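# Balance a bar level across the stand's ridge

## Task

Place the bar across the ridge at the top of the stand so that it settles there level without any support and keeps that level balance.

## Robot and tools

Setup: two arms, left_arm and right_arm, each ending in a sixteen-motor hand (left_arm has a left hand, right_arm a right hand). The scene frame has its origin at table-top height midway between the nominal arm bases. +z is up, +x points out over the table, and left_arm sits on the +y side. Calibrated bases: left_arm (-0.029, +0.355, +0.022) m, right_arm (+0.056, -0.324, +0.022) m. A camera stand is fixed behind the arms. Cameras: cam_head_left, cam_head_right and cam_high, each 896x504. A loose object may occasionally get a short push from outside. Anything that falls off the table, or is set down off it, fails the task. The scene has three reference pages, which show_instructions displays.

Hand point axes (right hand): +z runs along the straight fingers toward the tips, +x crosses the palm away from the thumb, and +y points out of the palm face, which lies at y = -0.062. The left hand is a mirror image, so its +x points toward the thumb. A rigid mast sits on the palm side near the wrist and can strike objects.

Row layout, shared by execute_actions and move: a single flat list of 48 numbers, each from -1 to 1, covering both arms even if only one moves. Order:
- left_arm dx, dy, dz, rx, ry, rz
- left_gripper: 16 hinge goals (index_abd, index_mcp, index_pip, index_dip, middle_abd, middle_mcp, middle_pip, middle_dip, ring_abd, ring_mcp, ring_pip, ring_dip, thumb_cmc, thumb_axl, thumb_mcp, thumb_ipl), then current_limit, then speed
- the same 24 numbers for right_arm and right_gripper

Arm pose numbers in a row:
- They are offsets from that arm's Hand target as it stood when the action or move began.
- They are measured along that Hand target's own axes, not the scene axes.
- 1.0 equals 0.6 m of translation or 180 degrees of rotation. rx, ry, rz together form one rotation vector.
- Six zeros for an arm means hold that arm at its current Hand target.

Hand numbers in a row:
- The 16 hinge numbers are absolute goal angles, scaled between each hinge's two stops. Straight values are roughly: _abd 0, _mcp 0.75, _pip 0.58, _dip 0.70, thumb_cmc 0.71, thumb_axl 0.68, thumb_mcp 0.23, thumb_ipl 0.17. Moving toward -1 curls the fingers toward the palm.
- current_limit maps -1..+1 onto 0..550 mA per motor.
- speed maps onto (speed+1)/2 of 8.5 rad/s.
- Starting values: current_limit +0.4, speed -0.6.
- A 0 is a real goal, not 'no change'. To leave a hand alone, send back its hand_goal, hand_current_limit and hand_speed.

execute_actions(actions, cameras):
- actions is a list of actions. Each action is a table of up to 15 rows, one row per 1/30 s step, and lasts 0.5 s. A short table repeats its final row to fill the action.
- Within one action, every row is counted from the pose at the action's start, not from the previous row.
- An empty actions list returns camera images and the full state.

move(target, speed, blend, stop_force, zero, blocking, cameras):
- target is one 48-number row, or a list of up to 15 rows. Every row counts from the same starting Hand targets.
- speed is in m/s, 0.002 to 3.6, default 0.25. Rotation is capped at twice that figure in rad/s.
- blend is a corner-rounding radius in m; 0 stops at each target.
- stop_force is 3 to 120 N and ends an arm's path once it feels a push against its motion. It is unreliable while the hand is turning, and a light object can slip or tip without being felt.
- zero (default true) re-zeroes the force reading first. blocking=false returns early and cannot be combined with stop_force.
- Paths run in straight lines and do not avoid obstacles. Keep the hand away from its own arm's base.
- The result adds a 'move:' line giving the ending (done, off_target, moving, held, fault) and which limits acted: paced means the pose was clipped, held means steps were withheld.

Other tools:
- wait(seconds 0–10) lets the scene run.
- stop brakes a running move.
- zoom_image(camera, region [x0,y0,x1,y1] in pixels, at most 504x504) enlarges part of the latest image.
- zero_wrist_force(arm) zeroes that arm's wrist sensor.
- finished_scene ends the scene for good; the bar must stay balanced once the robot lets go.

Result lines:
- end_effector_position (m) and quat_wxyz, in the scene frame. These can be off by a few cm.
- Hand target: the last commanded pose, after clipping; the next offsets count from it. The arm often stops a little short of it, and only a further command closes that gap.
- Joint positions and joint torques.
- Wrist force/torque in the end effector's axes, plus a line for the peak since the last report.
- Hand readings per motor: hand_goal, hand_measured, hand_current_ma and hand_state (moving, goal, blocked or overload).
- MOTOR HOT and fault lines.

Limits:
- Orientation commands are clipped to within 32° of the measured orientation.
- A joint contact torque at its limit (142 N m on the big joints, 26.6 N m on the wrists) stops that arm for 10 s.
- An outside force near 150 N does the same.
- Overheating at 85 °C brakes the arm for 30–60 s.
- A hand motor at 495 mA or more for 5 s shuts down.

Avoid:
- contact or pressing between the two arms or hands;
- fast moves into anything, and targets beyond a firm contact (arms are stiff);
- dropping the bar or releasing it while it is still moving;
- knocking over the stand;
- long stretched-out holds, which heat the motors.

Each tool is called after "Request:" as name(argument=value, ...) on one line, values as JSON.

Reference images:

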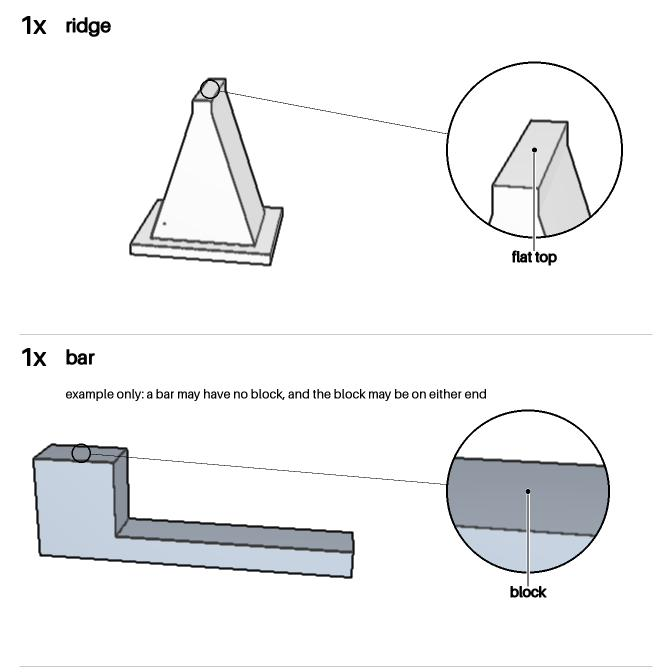

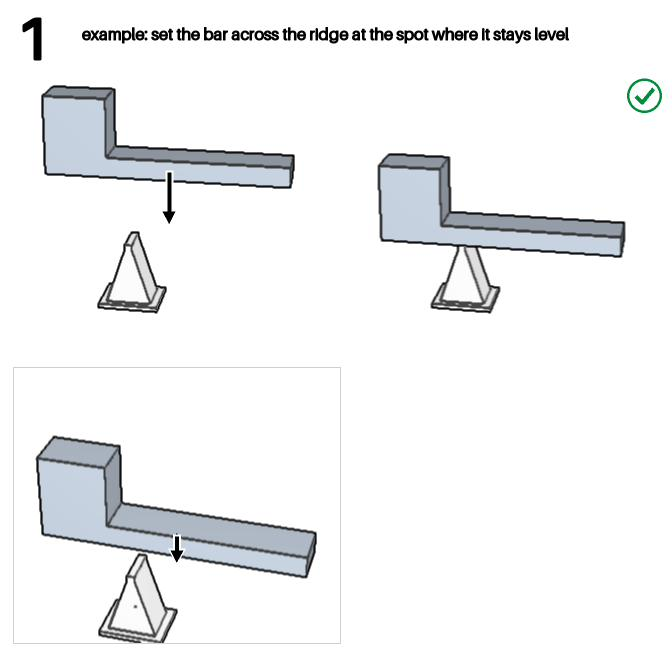

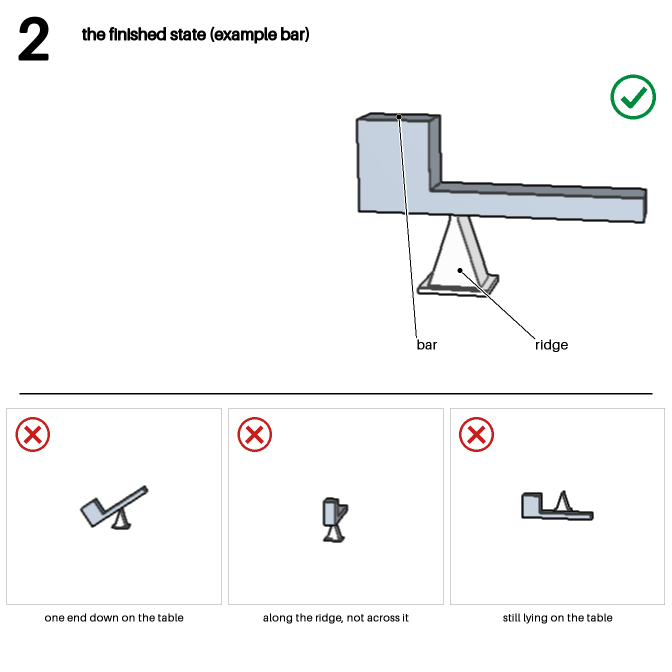

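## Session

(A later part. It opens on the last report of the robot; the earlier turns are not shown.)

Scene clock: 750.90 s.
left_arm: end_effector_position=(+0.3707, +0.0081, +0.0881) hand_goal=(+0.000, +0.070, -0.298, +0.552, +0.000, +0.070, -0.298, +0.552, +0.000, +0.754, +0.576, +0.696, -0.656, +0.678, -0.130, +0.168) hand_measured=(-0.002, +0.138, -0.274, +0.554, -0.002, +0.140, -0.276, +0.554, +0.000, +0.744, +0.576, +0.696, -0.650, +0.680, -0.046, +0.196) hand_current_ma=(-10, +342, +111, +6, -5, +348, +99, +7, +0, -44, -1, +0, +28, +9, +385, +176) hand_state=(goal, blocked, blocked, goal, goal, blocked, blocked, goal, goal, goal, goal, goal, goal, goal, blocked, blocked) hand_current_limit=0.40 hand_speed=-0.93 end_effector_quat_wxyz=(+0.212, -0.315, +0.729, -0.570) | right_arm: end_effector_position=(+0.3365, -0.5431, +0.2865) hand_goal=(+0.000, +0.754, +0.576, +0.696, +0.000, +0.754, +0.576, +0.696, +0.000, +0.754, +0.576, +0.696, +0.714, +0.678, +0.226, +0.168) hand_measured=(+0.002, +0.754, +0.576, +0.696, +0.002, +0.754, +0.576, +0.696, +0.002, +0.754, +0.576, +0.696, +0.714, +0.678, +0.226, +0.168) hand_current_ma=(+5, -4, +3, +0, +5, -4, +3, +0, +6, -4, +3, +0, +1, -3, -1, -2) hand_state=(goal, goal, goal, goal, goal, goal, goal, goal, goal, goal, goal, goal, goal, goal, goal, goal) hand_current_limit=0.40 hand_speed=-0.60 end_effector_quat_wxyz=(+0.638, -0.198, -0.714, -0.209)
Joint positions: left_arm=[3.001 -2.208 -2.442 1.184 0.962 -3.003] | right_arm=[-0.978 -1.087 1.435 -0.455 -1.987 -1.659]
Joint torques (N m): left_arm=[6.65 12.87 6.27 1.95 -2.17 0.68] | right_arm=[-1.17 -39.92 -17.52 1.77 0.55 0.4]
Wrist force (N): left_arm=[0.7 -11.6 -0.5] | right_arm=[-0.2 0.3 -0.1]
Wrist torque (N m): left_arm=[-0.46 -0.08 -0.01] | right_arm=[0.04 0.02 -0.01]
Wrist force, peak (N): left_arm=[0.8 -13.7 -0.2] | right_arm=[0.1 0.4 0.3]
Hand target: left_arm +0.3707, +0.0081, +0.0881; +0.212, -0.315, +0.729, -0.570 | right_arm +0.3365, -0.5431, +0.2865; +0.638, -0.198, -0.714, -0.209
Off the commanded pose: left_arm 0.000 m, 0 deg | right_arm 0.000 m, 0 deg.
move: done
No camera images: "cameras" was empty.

Request:
move(target=[0.0001,-0.0010,-0.0003,0,0,0,0,0.10,-0.299,0.551,0,0.10,-0.299,0.551,0,0.754,0.576,0.696,-0.657,0.678,-0.09,0.168,0.4,-0.93,0,0,0,0,0,0,0,0.754,0.576,0.696,0,0.754,0.576,0.696,0,0.754,0.576,0.696,0.714,0.678,0.226,0.168,0.4,-0.6], speed=0.01, cameras=["all"])

Request:
zoom_image(camera="cam_head_right", region=[450, 350, 540, 440])

Request:
move(target=[0,0,0,0,0,0,0,0.14,-0.299,0.551,0,0.14,-0.299,0.551,0,0.754,0.576,0.696,-0.657,0.678,-0.055,0.168,0.4,-0.93,0,0,0,0,0,0,0,0.754,0.576,0.696,0,0.754,0.576,0.696,0,0.754,0.576,0.696,0.714,0.678,0.226,0.168,0.4,-0.6], speed=0.01, cameras=["all"])

Request:
zoom_image(camera="cam_head_right", region=[450, 350, 540, 440])

Request:
zoom_image(camera="cam_high", region=[400, 90, 480, 170])

Scene clock: 788.10 s.
left_arm: end_effector_position=(+0.3707, +0.0081, +0.0887) hand_goal=(+0.000, +0.100, -0.298, +0.552, +0.000, +0.100, -0.298, +0.552, +0.000, +0.754, +0.576, +0.696, -0.656, +0.678, -0.090, +0.168) hand_measured=(-0.002, +0.142, -0.274, +0.560, -0.002, +0.142, -0.276, +0.558, +0.000, +0.744, +0.576, +0.696, -0.650, +0.680, -0.046, +0.196) hand_current_ma=(-10, +200, +109, +32, -5, +204, +98, +27, +0, -44, -1, +0, +28, +9, +268, +176) hand_state=(goal, blocked, blocked, goal, goal, blocked, blocked, goal, goal, goal, goal, goal, goal, goal, blocked, blocked) hand_current_limit=0.40 hand_speed=-0.93 end_effector_quat_wxyz=(+0.212, -0.315, +0.729, -0.570) | right_arm: end_effector_position=(+0.3365, -0.5431, +0.2865) hand_goal=(+0.000, +0.754, +0.576, +0.696, +0.000, +0.754, +0.576, +0.696, +0.000, +0.754, +0.576, +0.696, +0.714, +0.678, +0.226, +0.168) hand_measured=(+0.002, +0.754, +0.576, +0.696, +0.002, +0.754, +0.576, +0.696, +0.002, +0.754, +0.576, +0.696, +0.714, +0.678, +0.226, +0.168) hand_current_ma=(+5, -4, +3, +0, +5, -4, +3, +0, +6, -4, +3, +0, +1, -3, -1, -2) hand_state=(goal, goal, goal, goal, goal, goal, goal, goal, goal, goal, goal, goal, goal, goal, goal, goal) hand_current_limit=0.40 hand_speed=-0.60 end_effector_quat_wxyz=(+0.638, -0.198, -0.714, -0.209)
Joint positions: left_arm=[3.001 -2.206 -2.443 1.182 0.962 -3.003] | right_arm=[-0.978 -1.087 1.435 -0.455 -1.987 -1.659]
Joint torques (N m): left_arm=[1.33 41.59 -5.64 0.5 -0.65 0.15] | right_arm=[-0.42 -38.83 -16.61 1.68 0.85 0.23]
Wrist force (N): left_arm=[0.3 2.3 0.0] | right_arm=[-0.1 -0.1 0.2]
Wrist torque (N m): left_arm=[0.23 -0.08 -0.03] | right_arm=[-0.03 0.01 -0.01]
Wrist force, peak (N): left_arm=[0.6 -12.0 -0.6] | right_arm=[-0.5 0.2 0.1]
Hand target: left_arm +0.3707, +0.0081, +0.0888; +0.212, -0.315, +0.729, -0.570 | right_arm +0.3365, -0.5431, +0.2865; +0.638, -0.198, -0.714, -0.209
Off the commanded pose: left_arm 0.000 m, 0 deg | right_arm 0.000 m, 0 deg.
move: done

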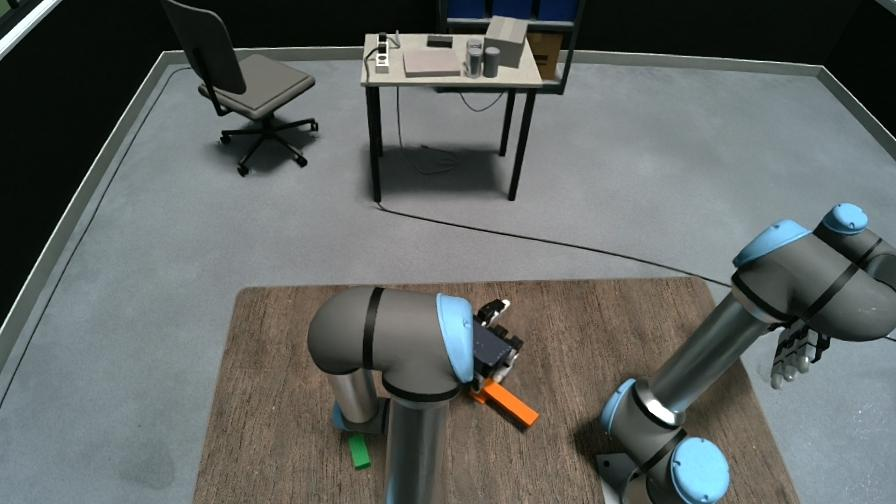

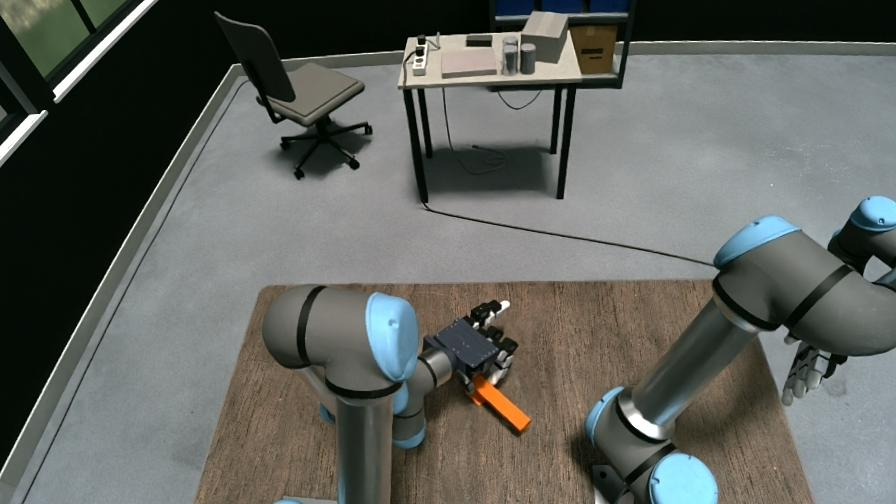

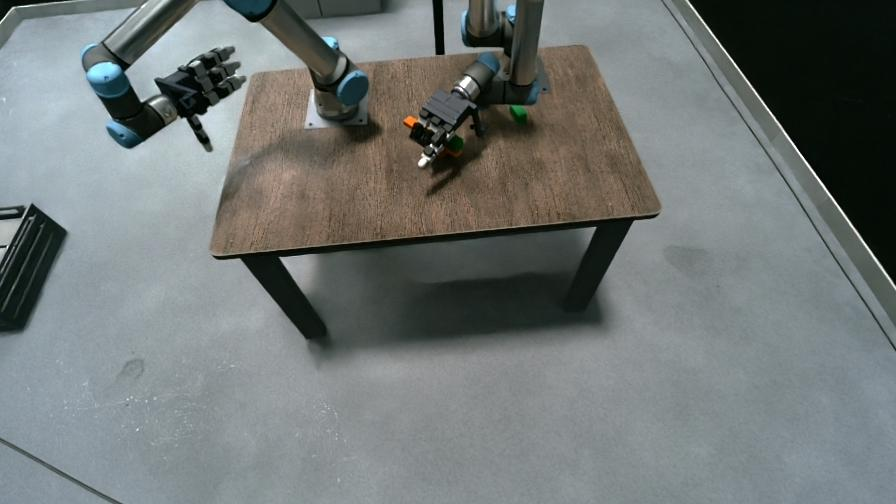

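Scaled by 5.600 from the camera's 896x504 image, which has a finer 1280x720 frame.

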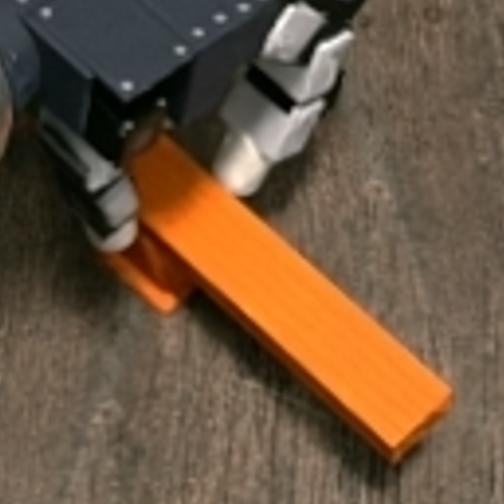

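Scene clock: 788.60 s.
left_arm: end_effector_position=(+0.3707, +0.0081, +0.0888) hand_goal=(+0.000, +0.140, -0.298, +0.552, +0.000, +0.140, -0.298, +0.552, +0.000, +0.754, +0.576, +0.696, -0.656, +0.678, -0.054, +0.168) hand_measured=(-0.002, +0.144, -0.276, +0.560, -0.002, +0.146, -0.276, +0.558, +0.000, +0.744, +0.576, +0.696, -0.650, +0.680, -0.038, +0.192) hand_current_ma=(-10, +21, +101, +32, -5, +24, +94, +27, +0, -44, -1, +0, +28, +9, +91, +140) hand_state=(goal, goal, blocked, goal, goal, goal, blocked, goal, goal, goal, goal, goal, goal, goal, goal, blocked) hand_current_limit=0.40 hand_speed=-0.93 end_effector_quat_wxyz=(+0.212, -0.315, +0.729, -0.570) | right_arm: end_effector_position=(+0.3365, -0.5431, +0.2865) hand_goal=(+0.000, +0.754, +0.576, +0.696, +0.000, +0.754, +0.576, +0.696, +0.000, +0.754, +0.576, +0.696, +0.714, +0.678, +0.226, +0.168) hand_measured=(+0.002, +0.754, +0.576, +0.696, +0.002, +0.754, +0.576, +0.696, +0.002, +0.754, +0.576, +0.696, +0.714, +0.678, +0.226, +0.168) hand_current_ma=(+5, -4, +3, +0, +5, -4, +3, +0, +6, -4, +3, +0, +1, -3, -1, -2) hand_state=(goal, goal, goal, goal, goal, goal, goal, goal, goal, goal, goal, goal, goal, goal, goal, goal) hand_current_limit=0.40 hand_speed=-0.60 end_effector_quat_wxyz=(+0.638, -0.198, -0.714, -0.209)
Joint positions: left_arm=[3.001 -2.206 -2.443 1.182 0.962 -3.003] | right_arm=[-0.978 -1.087 1.435 -0.455 -1.987 -1.659]
Joint torques (N m): left_arm=[-5.58 42.51 -5.04 0.75 0.93 -0.7] | right_arm=[-0.45 -39.93 -17.41 1.7 0.63 0.13]
Wrist force (N): left_arm=[0.3 3.1 -0.4] | right_arm=[-0.2 0.1 -0.2]
Wrist torque (N m): left_arm=[0.27 -0.07 -0.06] | right_arm=[0.03 0.04 -0.02]
Wrist force, peak (N): left_arm=[0.2 3.6 -0.2] | right_arm=[-0.4 0.2 0.1]
Hand target: left_arm +0.3707, +0.0081, +0.0888; +0.212, -0.315, +0.729, -0.570 | right_arm +0.3365, -0.5431, +0.2865; +0.638, -0.198, -0.714, -0.209
Off the commanded pose: left_arm 0.000 m, 0 deg | right_arm 0.000 m, 0 deg.
move: done

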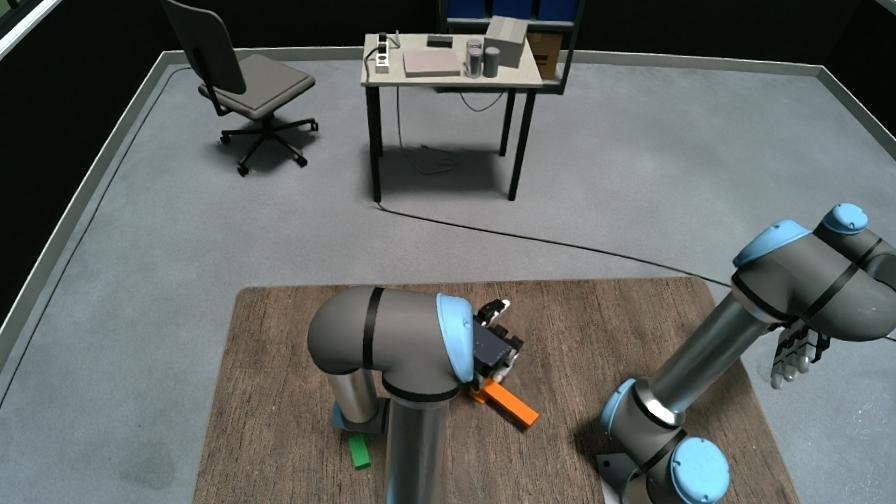

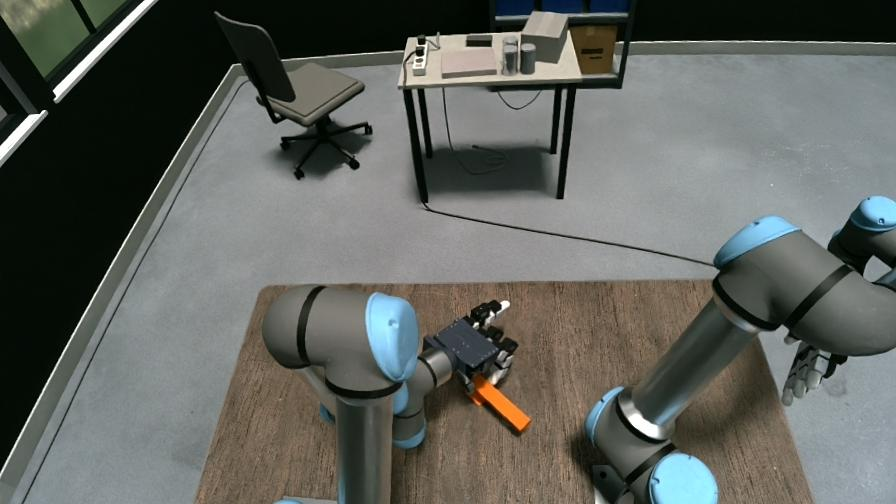

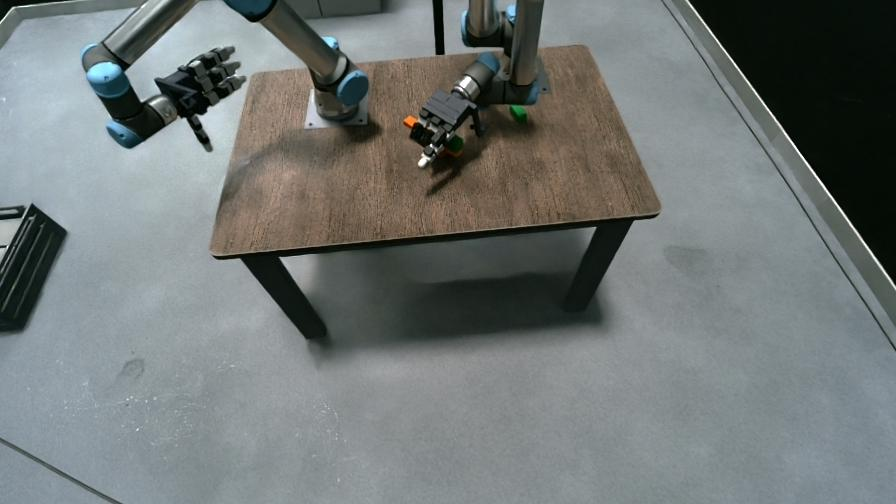

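Scaled by 5.600 from the camera's 896x504 image, which has a finer 1280x720 frame.

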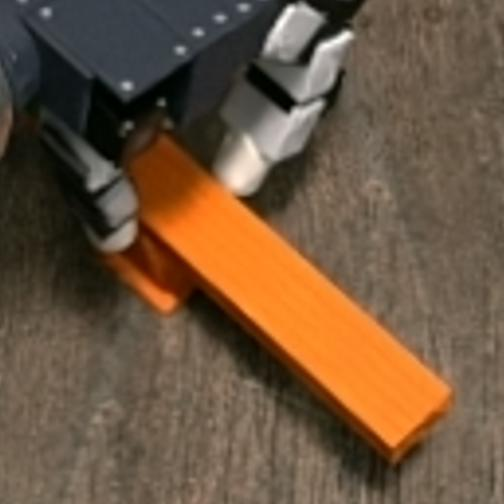

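Scaled by 6.300 from the camera's 896x504 image, which has a finer 1280x720 frame.

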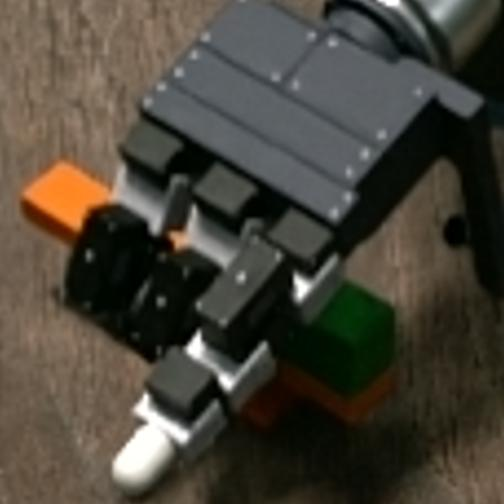

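Request:
move(target=[0,0.0006,0.0002,0,0,0,0,0.155,-0.299,0.551,0,0.155,-0.299,0.551,0,0.754,0.576,0.696,-0.657,0.678,-0.04,0.168,0.4,-0.97,0,0,0,0,0,0,0,0.754,0.576,0.696,0,0.754,0.576,0.696,0,0.754,0.576,0.696,0.714,0.678,0.226,0.168,0.4,-0.6], speed=0.01, cameras=["cam_head_right"])

Request:
zoom_image(camera="cam_head_right", region=[450, 350, 540, 440])

Request:
move(target=[0,0,0,0,0,0,0,0.17,-0.299,0.551,0,0.17,-0.299,0.551,0,0.754,0.576,0.696,-0.657,0.678,-0.025,0.168,0.4,-0.97,0,0,0,0,0,0,0,0.754,0.576,0.696,0,0.754,0.576,0.696,0,0.754,0.576,0.696,0.714,0.678,0.226,0.168,0.4,-0.6], speed=0.01, cameras=["cam_head_right","cam_high"])

Request:
zoom_image(camera="cam_head_right", region=[450, 350, 540, 440])

Request:
zoom_image(camera="cam_high", region=[400, 90, 480, 170])

Scene clock: 804.97 s.
left_arm: end_effector_position=(+0.3707, +0.0080, +0.0884) hand_goal=(+0.000, +0.156, -0.298, +0.552, +0.000, +0.156, -0.298, +0.552, +0.000, +0.754, +0.576, +0.696, -0.656, +0.678, -0.040, +0.168) hand_measured=(-0.002, +0.156, -0.288, +0.558, -0.002, +0.156, -0.288, +0.556, +0.000, +0.744, +0.576, +0.696, -0.650, +0.680, -0.032, +0.180) hand_current_ma=(-10, +0, +42, +21, -5, +0, +38, +20, +0, -44, -1, +0, +26, +9, +40, +68) hand_state=(goal, goal, goal, goal, goal, goal, goal, goal, goal, goal, goal, goal, goal, goal, goal, goal) hand_current_limit=0.40 hand_speed=-0.97 end_effector_quat_wxyz=(+0.212, -0.315, +0.729, -0.570) | right_arm: end_effector_position=(+0.3365, -0.5431, +0.2865) hand_goal=(+0.000, +0.754, +0.576, +0.696, +0.000, +0.754, +0.576, +0.696, +0.000, +0.754, +0.576, +0.696, +0.714, +0.678, +0.226, +0.168) hand_measured=(+0.002, +0.754, +0.576, +0.696, +0.002, +0.754, +0.576, +0.696, +0.002, +0.754, +0.576, +0.696, +0.714, +0.678, +0.226, +0.168) hand_current_ma=(+5, -4, +3, +0, +5, -4, +3, +0, +6, -4, +3, +0, +1, -3, -1, -2) hand_state=(goal, goal, goal, goal, goal, goal, goal, goal, goal, goal, goal, goal, goal, goal, goal, goal) hand_current_limit=0.40 hand_speed=-0.60 end_effector_quat_wxyz=(+0.638, -0.198, -0.714, -0.209)
Joint positions: left_arm=[3.001 -2.207 -2.442 1.184 0.962 -3.003] | right_arm=[-0.978 -1.087 1.435 -0.455 -1.987 -1.659]
Joint torques (N m): left_arm=[-8.03 17.14 8.77 3.83 1.73 -1.08] | right_arm=[-0.65 -39.37 -17.91 1.96 0.67 0.24]
Wrist force (N): left_arm=[0.6 0.4 -0.7] | right_arm=[-0.3 -0.1 0.1]
Wrist torque (N m): left_arm=[0.10 -0.09 -0.03] | right_arm=[-0.02 0.02 -0.03]
Wrist force, peak (N): left_arm=[0.4 3.8 -0.5] | right_arm=[0.1 0.5 0.2]
Hand target: left_arm +0.3707, +0.0080, +0.0884; +0.212, -0.315, +0.729, -0.570 | right_arm +0.3365, -0.5431, +0.2865; +0.638, -0.198, -0.714, -0.209
Off the commanded pose: left_arm 0.000 m, 0 deg | right_arm 0.000 m, 0 deg.
move: done
Images, in order (width x height): cam_head_right 896x504.

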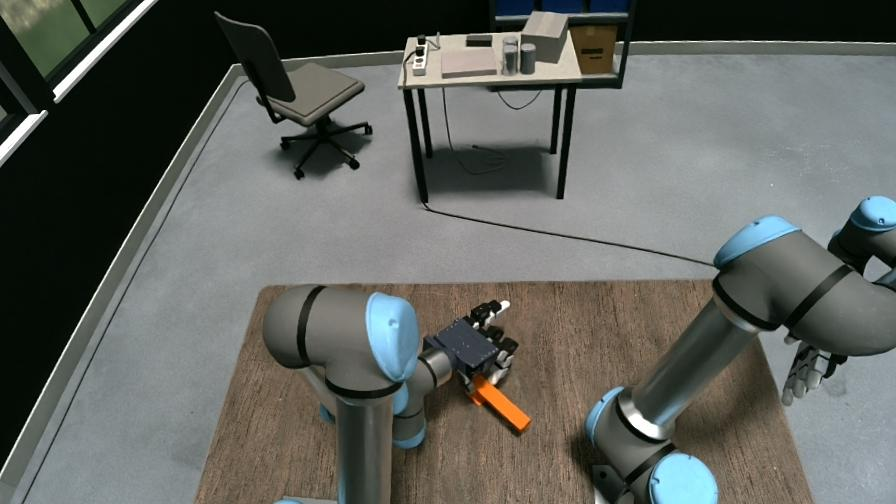

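Scaled by 5.600 from the camera's 896x504 image, which has a finer 1280x720 frame.

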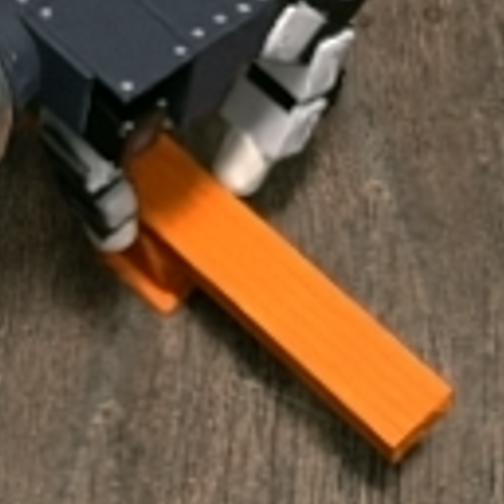

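Scene clock: 805.47 s.
left_arm: end_effector_position=(+0.3707, +0.0080, +0.0884) hand_goal=(+0.000, +0.170, -0.298, +0.552, +0.000, +0.170, -0.298, +0.552, +0.000, +0.754, +0.576, +0.696, -0.656, +0.678, -0.024, +0.168) hand_measured=(-0.002, +0.160, -0.292, +0.556, -0.002, +0.160, -0.292, +0.556, +0.000, +0.744, +0.576, +0.696, -0.654, +0.680, -0.026, +0.170) hand_current_ma=(-10, -46, +22, +15, -5, -48, +21, +16, +0, -44, -1, +0, +12, +9, -7, +14) hand_state=(goal, goal, goal, goal, goal, goal, goal, goal, goal, goal, goal, goal, goal, goal, goal, goal) hand_current_limit=0.40 hand_speed=-0.97 end_effector_quat_wxyz=(+0.212, -0.315, +0.729, -0.570) | right_arm: end_effector_position=(+0.3365, -0.5431, +0.2865) hand_goal=(+0.000, +0.754, +0.576, +0.696, +0.000, +0.754, +0.576, +0.696, +0.000, +0.754, +0.576, +0.696, +0.714, +0.678, +0.226, +0.168) hand_measured=(+0.002, +0.754, +0.576, +0.696, +0.002, +0.754, +0.576, +0.696, +0.002, +0.754, +0.576, +0.696, +0.714, +0.678, +0.226, +0.168) hand_current_ma=(+5, -4, +3, +0, +5, -4, +3, +0, +6, -4, +3, +0, +1, -3, -1, -2) hand_state=(goal, goal, goal, goal, goal, goal, goal, goal, goal, goal, goal, goal, goal, goal, goal, goal) hand_current_limit=0.40 hand_speed=-0.60 end_effector_quat_wxyz=(+0.638, -0.198, -0.714, -0.209)
Joint positions: left_arm=[3.001 -2.207 -2.442 1.184 0.962 -3.003] | right_arm=[-0.978 -1.087 1.435 -0.455 -1.987 -1.659]
Joint torques (N m): left_arm=[-7.77 18.62 9 3.87 1.57 -1.16] | right_arm=[-1.97 -38.94 -17.38 1.68 0.62 0.22]
Wrist force (N): left_arm=[0.5 1.7 -0.6] | right_arm=[-0.3 -0.1 0.0]
Wrist torque (N m): left_arm=[0.19 -0.08 -0.05] | right_arm=[-0.01 0.04 -0.02]
Wrist force, peak (N): left_arm=[0.8 2.0 -0.7] | right_arm=[-0.2 0.5 0.2]
Hand target: left_arm +0.3707, +0.0080, +0.0884; +0.212, -0.315, +0.729, -0.570 | right_arm +0.3365, -0.5431, +0.2865; +0.638, -0.198, -0.714, -0.209
Off the commanded pose: left_arm 0.000 m, 0 deg | right_arm 0.000 m, 0 deg.
move: done
Images, in order (width x height): cam_head_right 896x504, cam_high 896x504.

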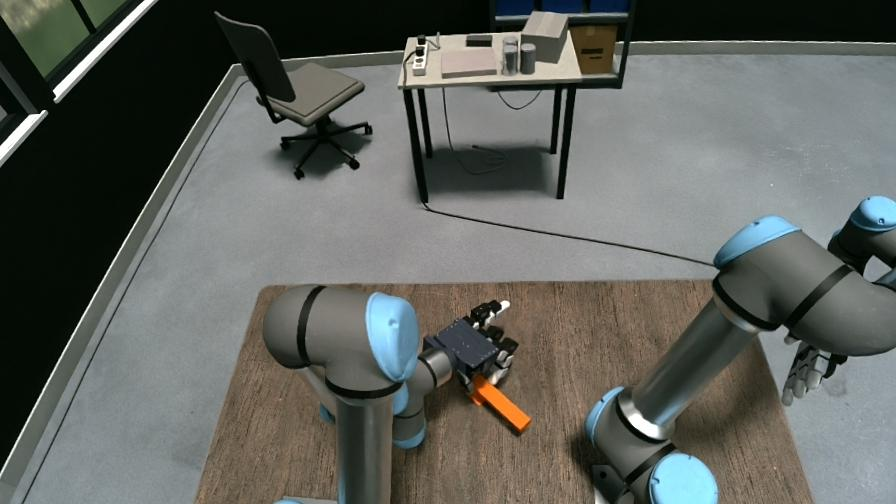

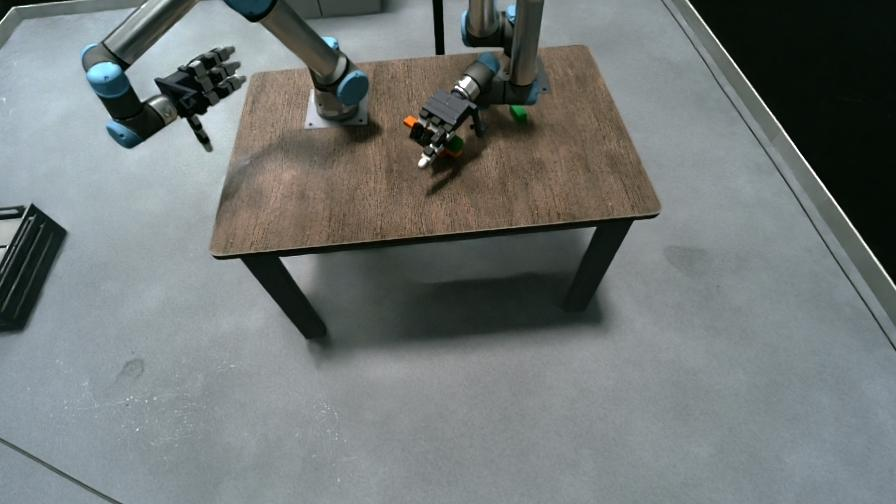

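Scaled by 5.600 from the camera's 896x504 image, which has a finer 1280x720 frame.

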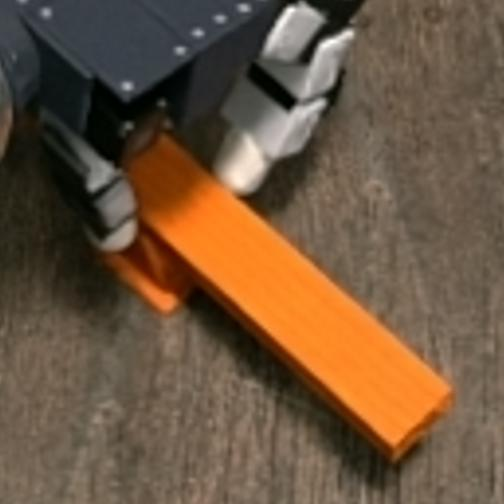

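Scaled by 6.300 from the camera's 896x504 image, which has a finer 1280x720 frame.

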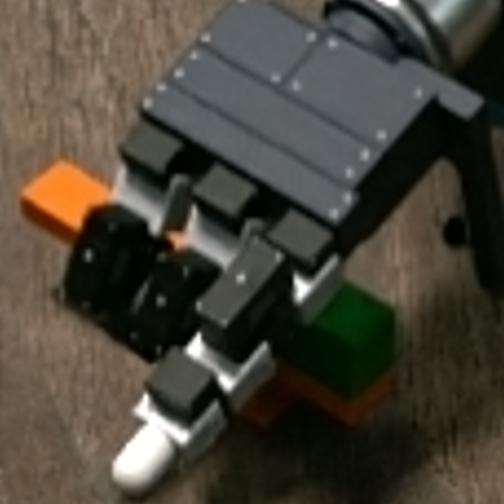

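Request:
move(target=[0,0,0,0,0,0,0,0.19,-0.299,0.551,0,0.19,-0.299,0.551,0,0.754,0.576,0.696,-0.657,0.678,-0.01,0.168,0.4,-0.98,0,0,0,0,0,0,0,0.754,0.576,0.696,0,0.754,0.576,0.696,0,0.754,0.576,0.696,0.714,0.678,0.226,0.168,0.4,-0.6], speed=0.01, cameras=["cam_head_right","cam_high"])

Request:
zoom_image(camera="cam_head_right", region=[450, 350, 540, 440])

Request:
zoom_image(camera="cam_high", region=[400, 90, 480, 170])

Scene clock: 816.10 s.
left_arm: end_effector_position=(+0.3707, +0.0080, +0.0884) hand_goal=(+0.000, +0.190, -0.298, +0.552, +0.000, +0.190, -0.298, +0.552, +0.000, +0.754, +0.576, +0.696, -0.656, +0.678, -0.010, +0.168) hand_measured=(-0.002, +0.180, -0.292, +0.556, -0.002, +0.178, -0.294, +0.556, +0.000, +0.744, +0.576, +0.696, -0.654, +0.680, -0.012, +0.170) hand_current_ma=(-10, -50, +21, +15, -5, -52, +19, +15, +0, -44, -1, +0, +12, +9, -9, +14) hand_state=(goal, goal, goal, goal, goal, goal, goal, goal, goal, goal, goal, goal, goal, goal, goal, goal) hand_current_limit=0.40 hand_speed=-0.98 end_effector_quat_wxyz=(+0.212, -0.315, +0.729, -0.570) | right_arm: end_effector_position=(+0.3365, -0.5431, +0.2865) hand_goal=(+0.000, +0.754, +0.576, +0.696, +0.000, +0.754, +0.576, +0.696, +0.000, +0.754, +0.576, +0.696, +0.714, +0.678, +0.226, +0.168) hand_measured=(+0.002, +0.754, +0.576, +0.696, +0.002, +0.754, +0.576, +0.696, +0.002, +0.754, +0.576, +0.696, +0.714, +0.678, +0.226, +0.168) hand_current_ma=(+5, -4, +3, +0, +5, -4, +3, +0, +6, -4, +3, +0, +1, -3, -1, -2) hand_state=(goal, goal, goal, goal, goal, goal, goal, goal, goal, goal, goal, goal, goal, goal, goal, goal) hand_current_limit=0.40 hand_speed=-0.60 end_effector_quat_wxyz=(+0.638, -0.198, -0.714, -0.209)
Joint positions: left_arm=[3.001 -2.207 -2.442 1.184 0.962 -3.003] | right_arm=[-0.978 -1.087 1.435 -0.455 -1.987 -1.659]
Joint torques (N m): left_arm=[-8.14 20.77 9.75 3.8 1.14 -1.06] | right_arm=[-1.55 -40.14 -17.07 1.76 0.57 0.17]
Wrist force (N): left_arm=[0.6 1.9 -0.6] | right_arm=[-0.2 -0.1 0.1]
Wrist torque (N m): left_arm=[0.21 -0.10 -0.04] | right_arm=[-0.01 0.02 -0.02]
Wrist force, peak (N): left_arm=[0.7 2.3 -0.4] | right_arm=[0.0 0.5 0.0]
Hand target: left_arm +0.3707, +0.0080, +0.0884; +0.212, -0.315, +0.729, -0.570 | right_arm +0.3365, -0.5431, +0.2865; +0.638, -0.198, -0.714, -0.209
Off the commanded pose: left_arm 0.000 m, 0 deg | right_arm 0.000 m, 0 deg.
move: done
Images, in order (width x height): cam_head_right 896x504, cam_high 896x504.

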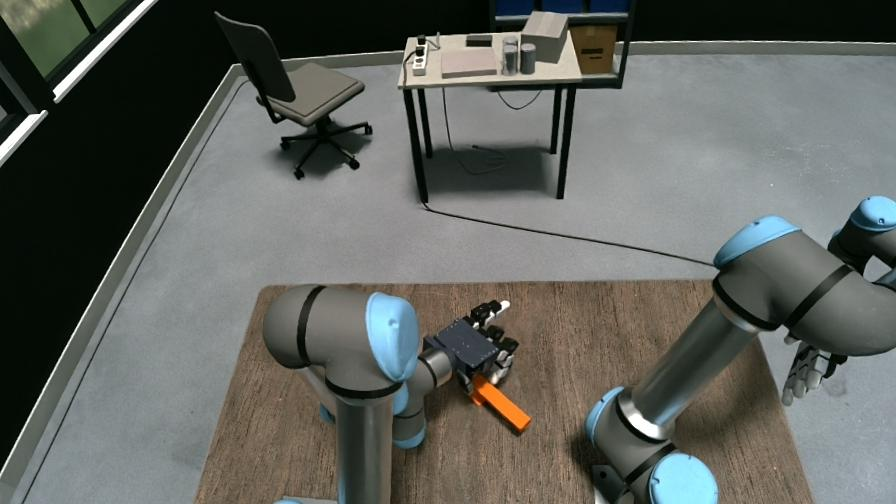

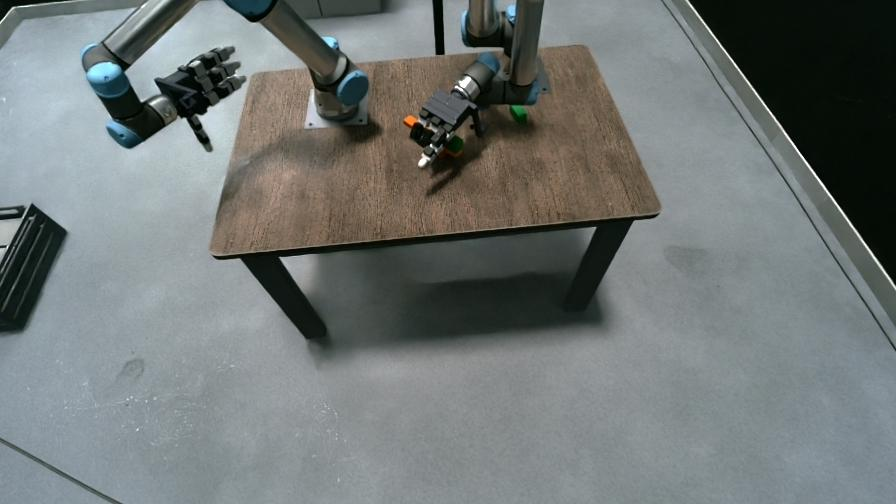

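Scaled by 5.600 from the camera's 896x504 image, which has a finer 1280x720 frame.

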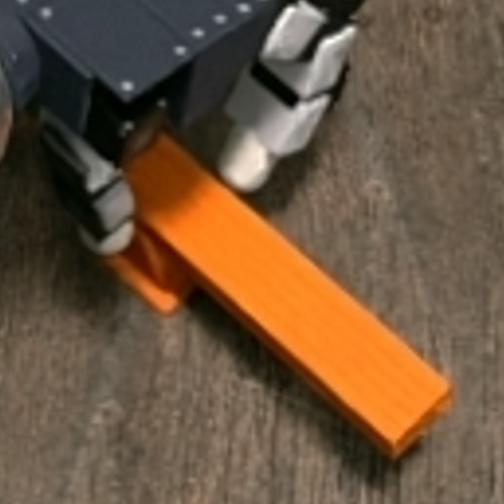

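Scaled by 6.300 from the camera's 896x504 image, which has a finer 1280x720 frame.

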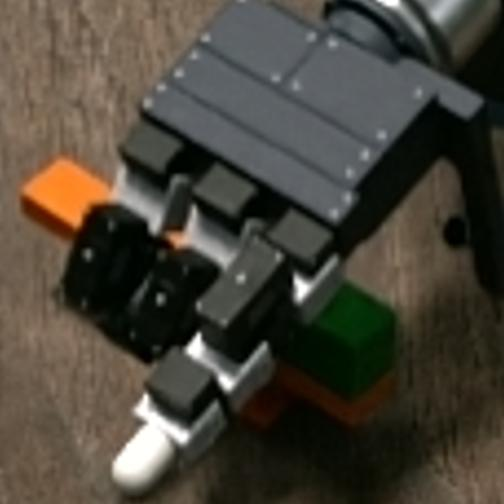

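Request:
move(target=[0,0,0,0,0,0,0,0.36,-0.299,0.551,0,0.36,-0.299,0.551,0,0.754,0.576,0.696,-0.657,0.678,0.10,0.168,0.4,-0.94,0,0,0,0,0,0,0,0.754,0.576,0.696,0,0.754,0.576,0.696,0,0.754,0.576,0.696,0.714,0.678,0.226,0.168,0.4,-0.6], speed=0.01, cameras=["cam_head_right","cam_high"])

Request:
zoom_image(camera="cam_head_right", region=[450, 350, 540, 440])

Request:
zoom_image(camera="cam_high", region=[400, 90, 480, 170])

Scene clock: 829.70 s.
left_arm: end_effector_position=(+0.3707, +0.0080, +0.0884) hand_goal=(+0.000, +0.360, -0.298, +0.552, +0.000, +0.360, -0.298, +0.552, +0.000, +0.754, +0.576, +0.696, -0.656, +0.678, +0.100, +0.168) hand_measured=(-0.002, +0.346, -0.294, +0.556, -0.002, +0.346, -0.294, +0.556, +0.000, +0.744, +0.576, +0.696, -0.654, +0.680, +0.098, +0.170) hand_current_ma=(-10, -65, +16, +14, -5, -68, +15, +15, +0, -44, -1, +0, +12, +9, -14, +12) hand_state=(goal, goal, goal, goal, goal, goal, goal, goal, goal, goal, goal, goal, goal, goal, goal, goal) hand_current_limit=0.40 hand_speed=-0.94 end_effector_quat_wxyz=(+0.212, -0.315, +0.729, -0.570) | right_arm: end_effector_position=(+0.3365, -0.5431, +0.2865) hand_goal=(+0.000, +0.754, +0.576, +0.696, +0.000, +0.754, +0.576, +0.696, +0.000, +0.754, +0.576, +0.696, +0.714, +0.678, +0.226, +0.168) hand_measured=(+0.002, +0.754, +0.576, +0.696, +0.002, +0.754, +0.576, +0.696, +0.002, +0.754, +0.576, +0.696, +0.714, +0.678, +0.226, +0.168) hand_current_ma=(+5, -4, +3, +0, +5, -4, +3, +0, +6, -4, +3, +0, +1, -3, -1, -2) hand_state=(goal, goal, goal, goal, goal, goal, goal, goal, goal, goal, goal, goal, goal, goal, goal, goal) hand_current_limit=0.40 hand_speed=-0.60 end_effector_quat_wxyz=(+0.638, -0.198, -0.714, -0.209)
Joint positions: left_arm=[3.001 -2.207 -2.442 1.184 0.962 -3.003] | right_arm=[-0.978 -1.087 1.435 -0.455 -1.987 -1.659]
Joint torques (N m): left_arm=[-7.86 26.93 8.98 3.79 -0.18 -0.98] | right_arm=[-1.09 -38.91 -17.41 1.69 0.85 0.52]
Wrist force (N): left_arm=[0.5 1.7 -0.7] | right_arm=[0.0 0.4 0.0]
Wrist torque (N m): left_arm=[0.18 -0.08 -0.04] | right_arm=[0.05 0.01 0.00]
Wrist force, peak (N): left_arm=[0.2 2.5 -0.9] | right_arm=[0.2 0.6 -0.1]
Hand target: left_arm +0.3707, +0.0080, +0.0884; +0.212, -0.315, +0.729, -0.570 | right_arm +0.3365, -0.5431, +0.2865; +0.638, -0.198, -0.714, -0.209
Off the commanded pose: left_arm 0.000 m, 0 deg | right_arm 0.000 m, 0 deg.
move: done
Images, in order (width x height): cam_head_right 896x504, cam_high 896x504.

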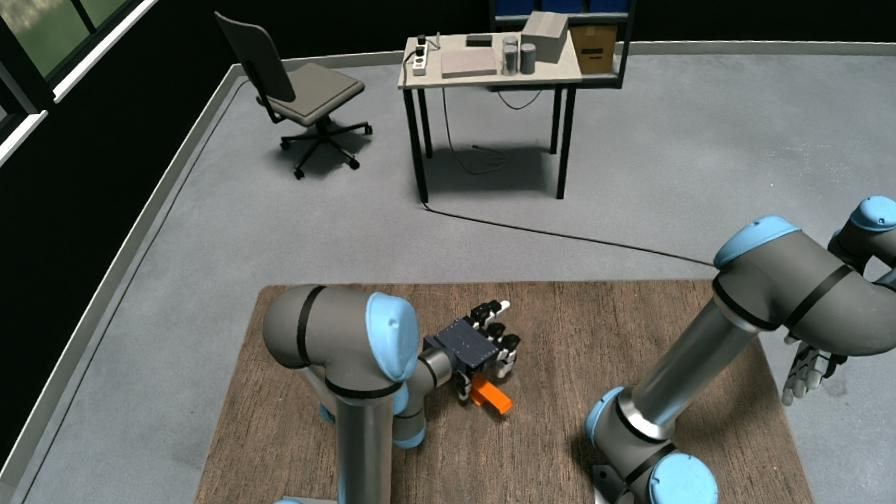

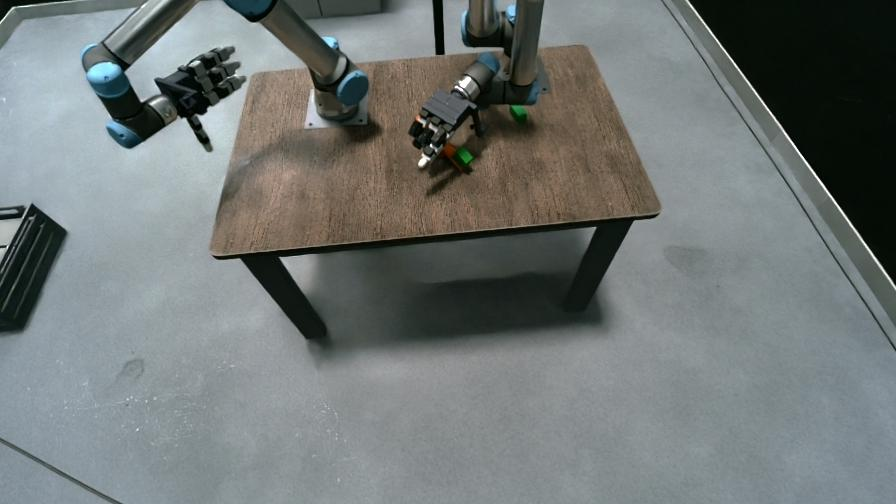

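Scaled by 5.600 from the camera's 896x504 image, which has a finer 1280x720 frame.

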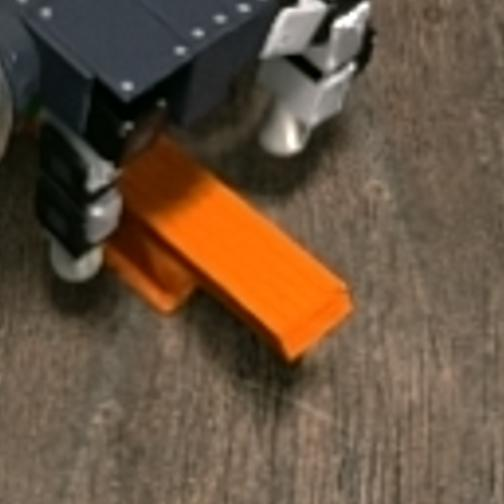

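Scaled by 6.300 from the camera's 896x504 image, which has a finer 1280x720 frame.

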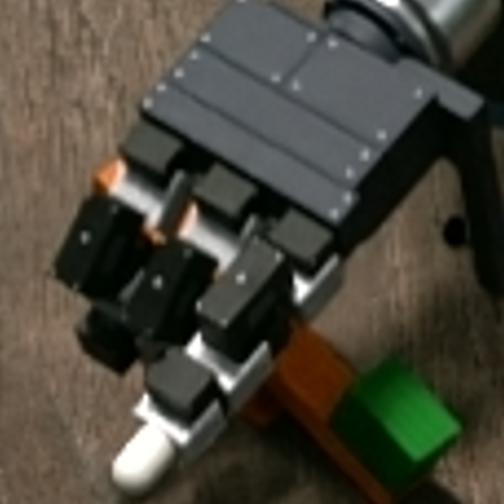

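Request:
move(target=[0.010,-0.193,-0.0523,0,0,0,0,0.36,-0.299,0.551,0,0.36,-0.299,0.551,0,0.754,0.576,0.696,-0.657,0.678,0.10,0.168,0.4,-0.94,0,0,0,0,0,0,0,0.754,0.576,0.696,0,0.754,0.576,0.696,0,0.754,0.576,0.696,0.714,0.678,0.226,0.168,0.4,-0.6], speed=0.08, cameras=["all"])

Request:
zoom_image(camera="cam_head_right", region=[440, 320, 540, 420])

Request:
zoom_image(camera="cam_high", region=[400, 90, 500, 190])

Request:
zoom_image(camera="cam_head_left", region=[440, 320, 540, 420])

Scene clock: 858.83 s.
left_arm: end_effector_position=(+0.3707, +0.0080, +0.2085) hand_goal=(+0.000, +0.360, -0.298, +0.552, +0.000, +0.360, -0.298, +0.552, +0.000, +0.754, +0.576, +0.696, -0.656, +0.678, +0.100, +0.168) hand_measured=(-0.002, +0.346, -0.294, +0.556, -0.002, +0.346, -0.294, +0.556, +0.000, +0.744, +0.576, +0.696, -0.654, +0.680, +0.098, +0.170) hand_current_ma=(-10, -63, +16, +14, -5, -66, +15, +14, +0, -44, -1, +0, +12, +9, -14, +12) hand_state=(goal, goal, goal, goal, goal, goal, goal, goal, goal, goal, goal, goal, goal, goal, goal, goal) hand_current_limit=0.40 hand_speed=-0.94 end_effector_quat_wxyz=(+0.212, -0.315, +0.729, -0.570) | right_arm: end_effector_position=(+0.3365, -0.5431, +0.2865) hand_goal=(+0.000, +0.754, +0.576, +0.696, +0.000, +0.754, +0.576, +0.696, +0.000, +0.754, +0.576, +0.696, +0.714, +0.678, +0.226, +0.168) hand_measured=(+0.002, +0.754, +0.576, +0.696, +0.002, +0.754, +0.576, +0.696, +0.002, +0.754, +0.576, +0.696, +0.714, +0.678, +0.226, +0.168) hand_current_ma=(+5, -4, +3, +0, +5, -4, +3, +0, +6, -4, +3, +0, +1, -3, -1, -2) hand_state=(goal, goal, goal, goal, goal, goal, goal, goal, goal, goal, goal, goal, goal, goal, goal, goal) hand_current_limit=0.40 hand_speed=-0.60 end_effector_quat_wxyz=(+0.638, -0.198, -0.714, -0.209)
Joint positions: left_arm=[3.001 -1.785 -2.431 0.75 0.962 -3.003] | right_arm=[-0.978 -1.087 1.435 -0.455 -1.987 -1.659]
Joint torques (N m): left_arm=[6.71 32.02 18.04 0.56 0.1 1.29] | right_arm=[0.17 -39.64 -17.17 1.92 0.85 0.29]
Wrist force (N): left_arm=[0.6 1.5 -0.7] | right_arm=[0.1 0.1 0.1]
Wrist torque (N m): left_arm=[0.16 -0.12 -0.08] | right_arm=[0.00 -0.01 0.00]
Wrist force, peak (N): left_arm=[0.4 2.7 -0.5] | right_arm=[-0.4 0.5 0.0]
Hand target: left_arm +0.3707, +0.0080, +0.2085; +0.212, -0.315, +0.729, -0.570 | right_arm +0.3365, -0.5431, +0.2865; +0.638, -0.198, -0.714, -0.209
Off the commanded pose: left_arm 0.000 m, 0 deg | right_arm 0.000 m, 0 deg.
move: done

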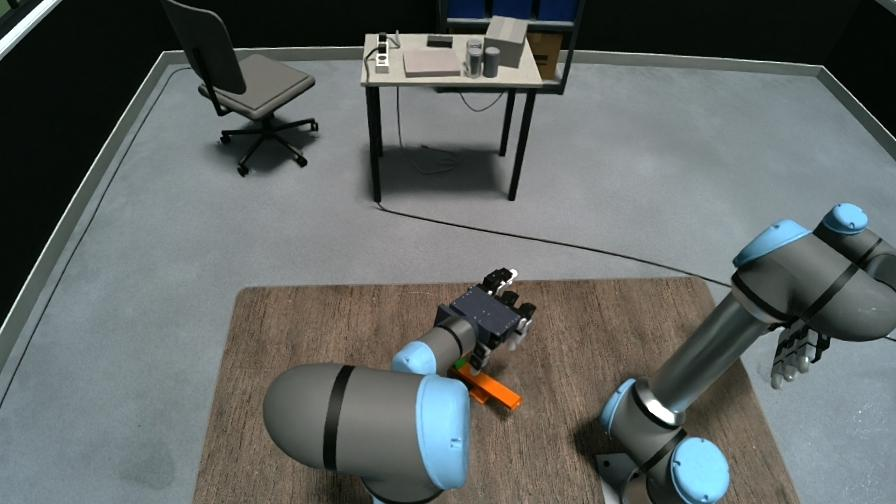

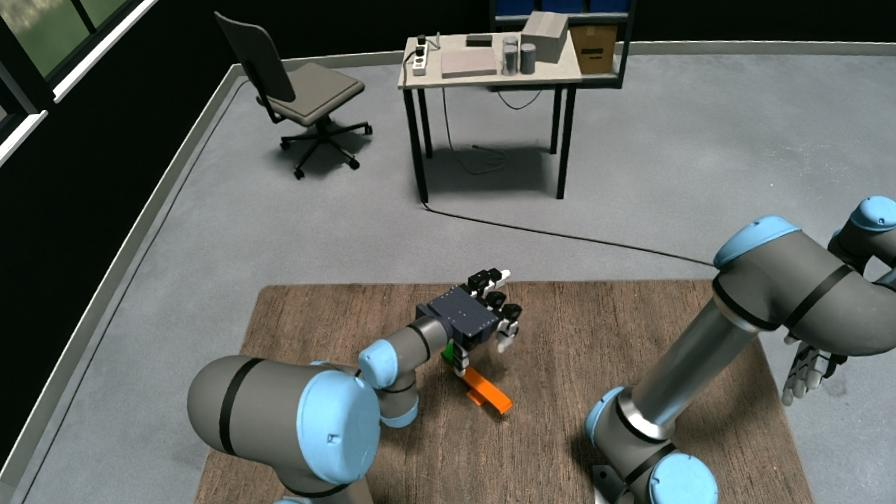

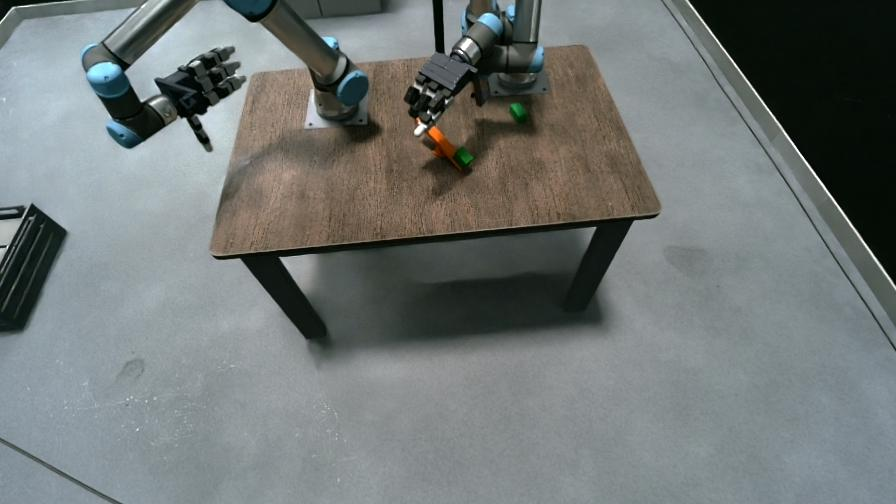

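Scaled by 5.040 from the camera's 896x504 image, which has a finer 1280x720 frame.

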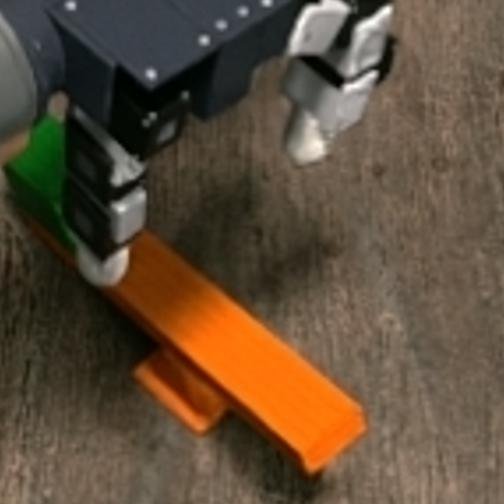

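Scaled by 5.040 from the camera's 896x504 image, which has a finer 1280x720 frame.

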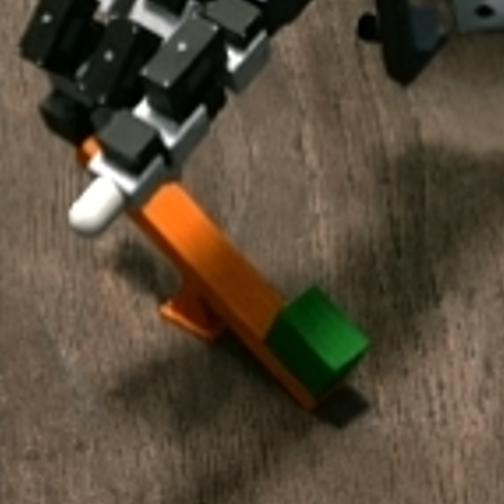

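Scaled by 5.040 from the camera's 896x504 image, which has a finer 1280x720 frame.

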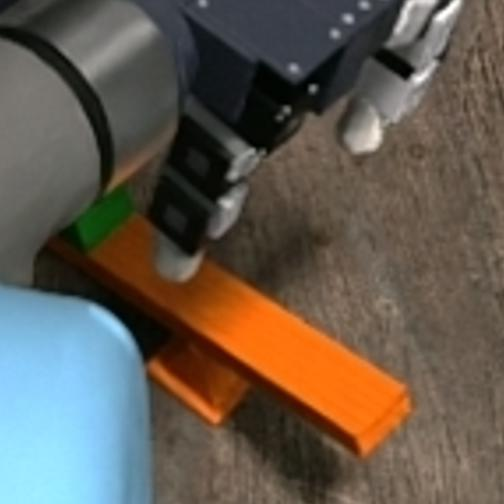

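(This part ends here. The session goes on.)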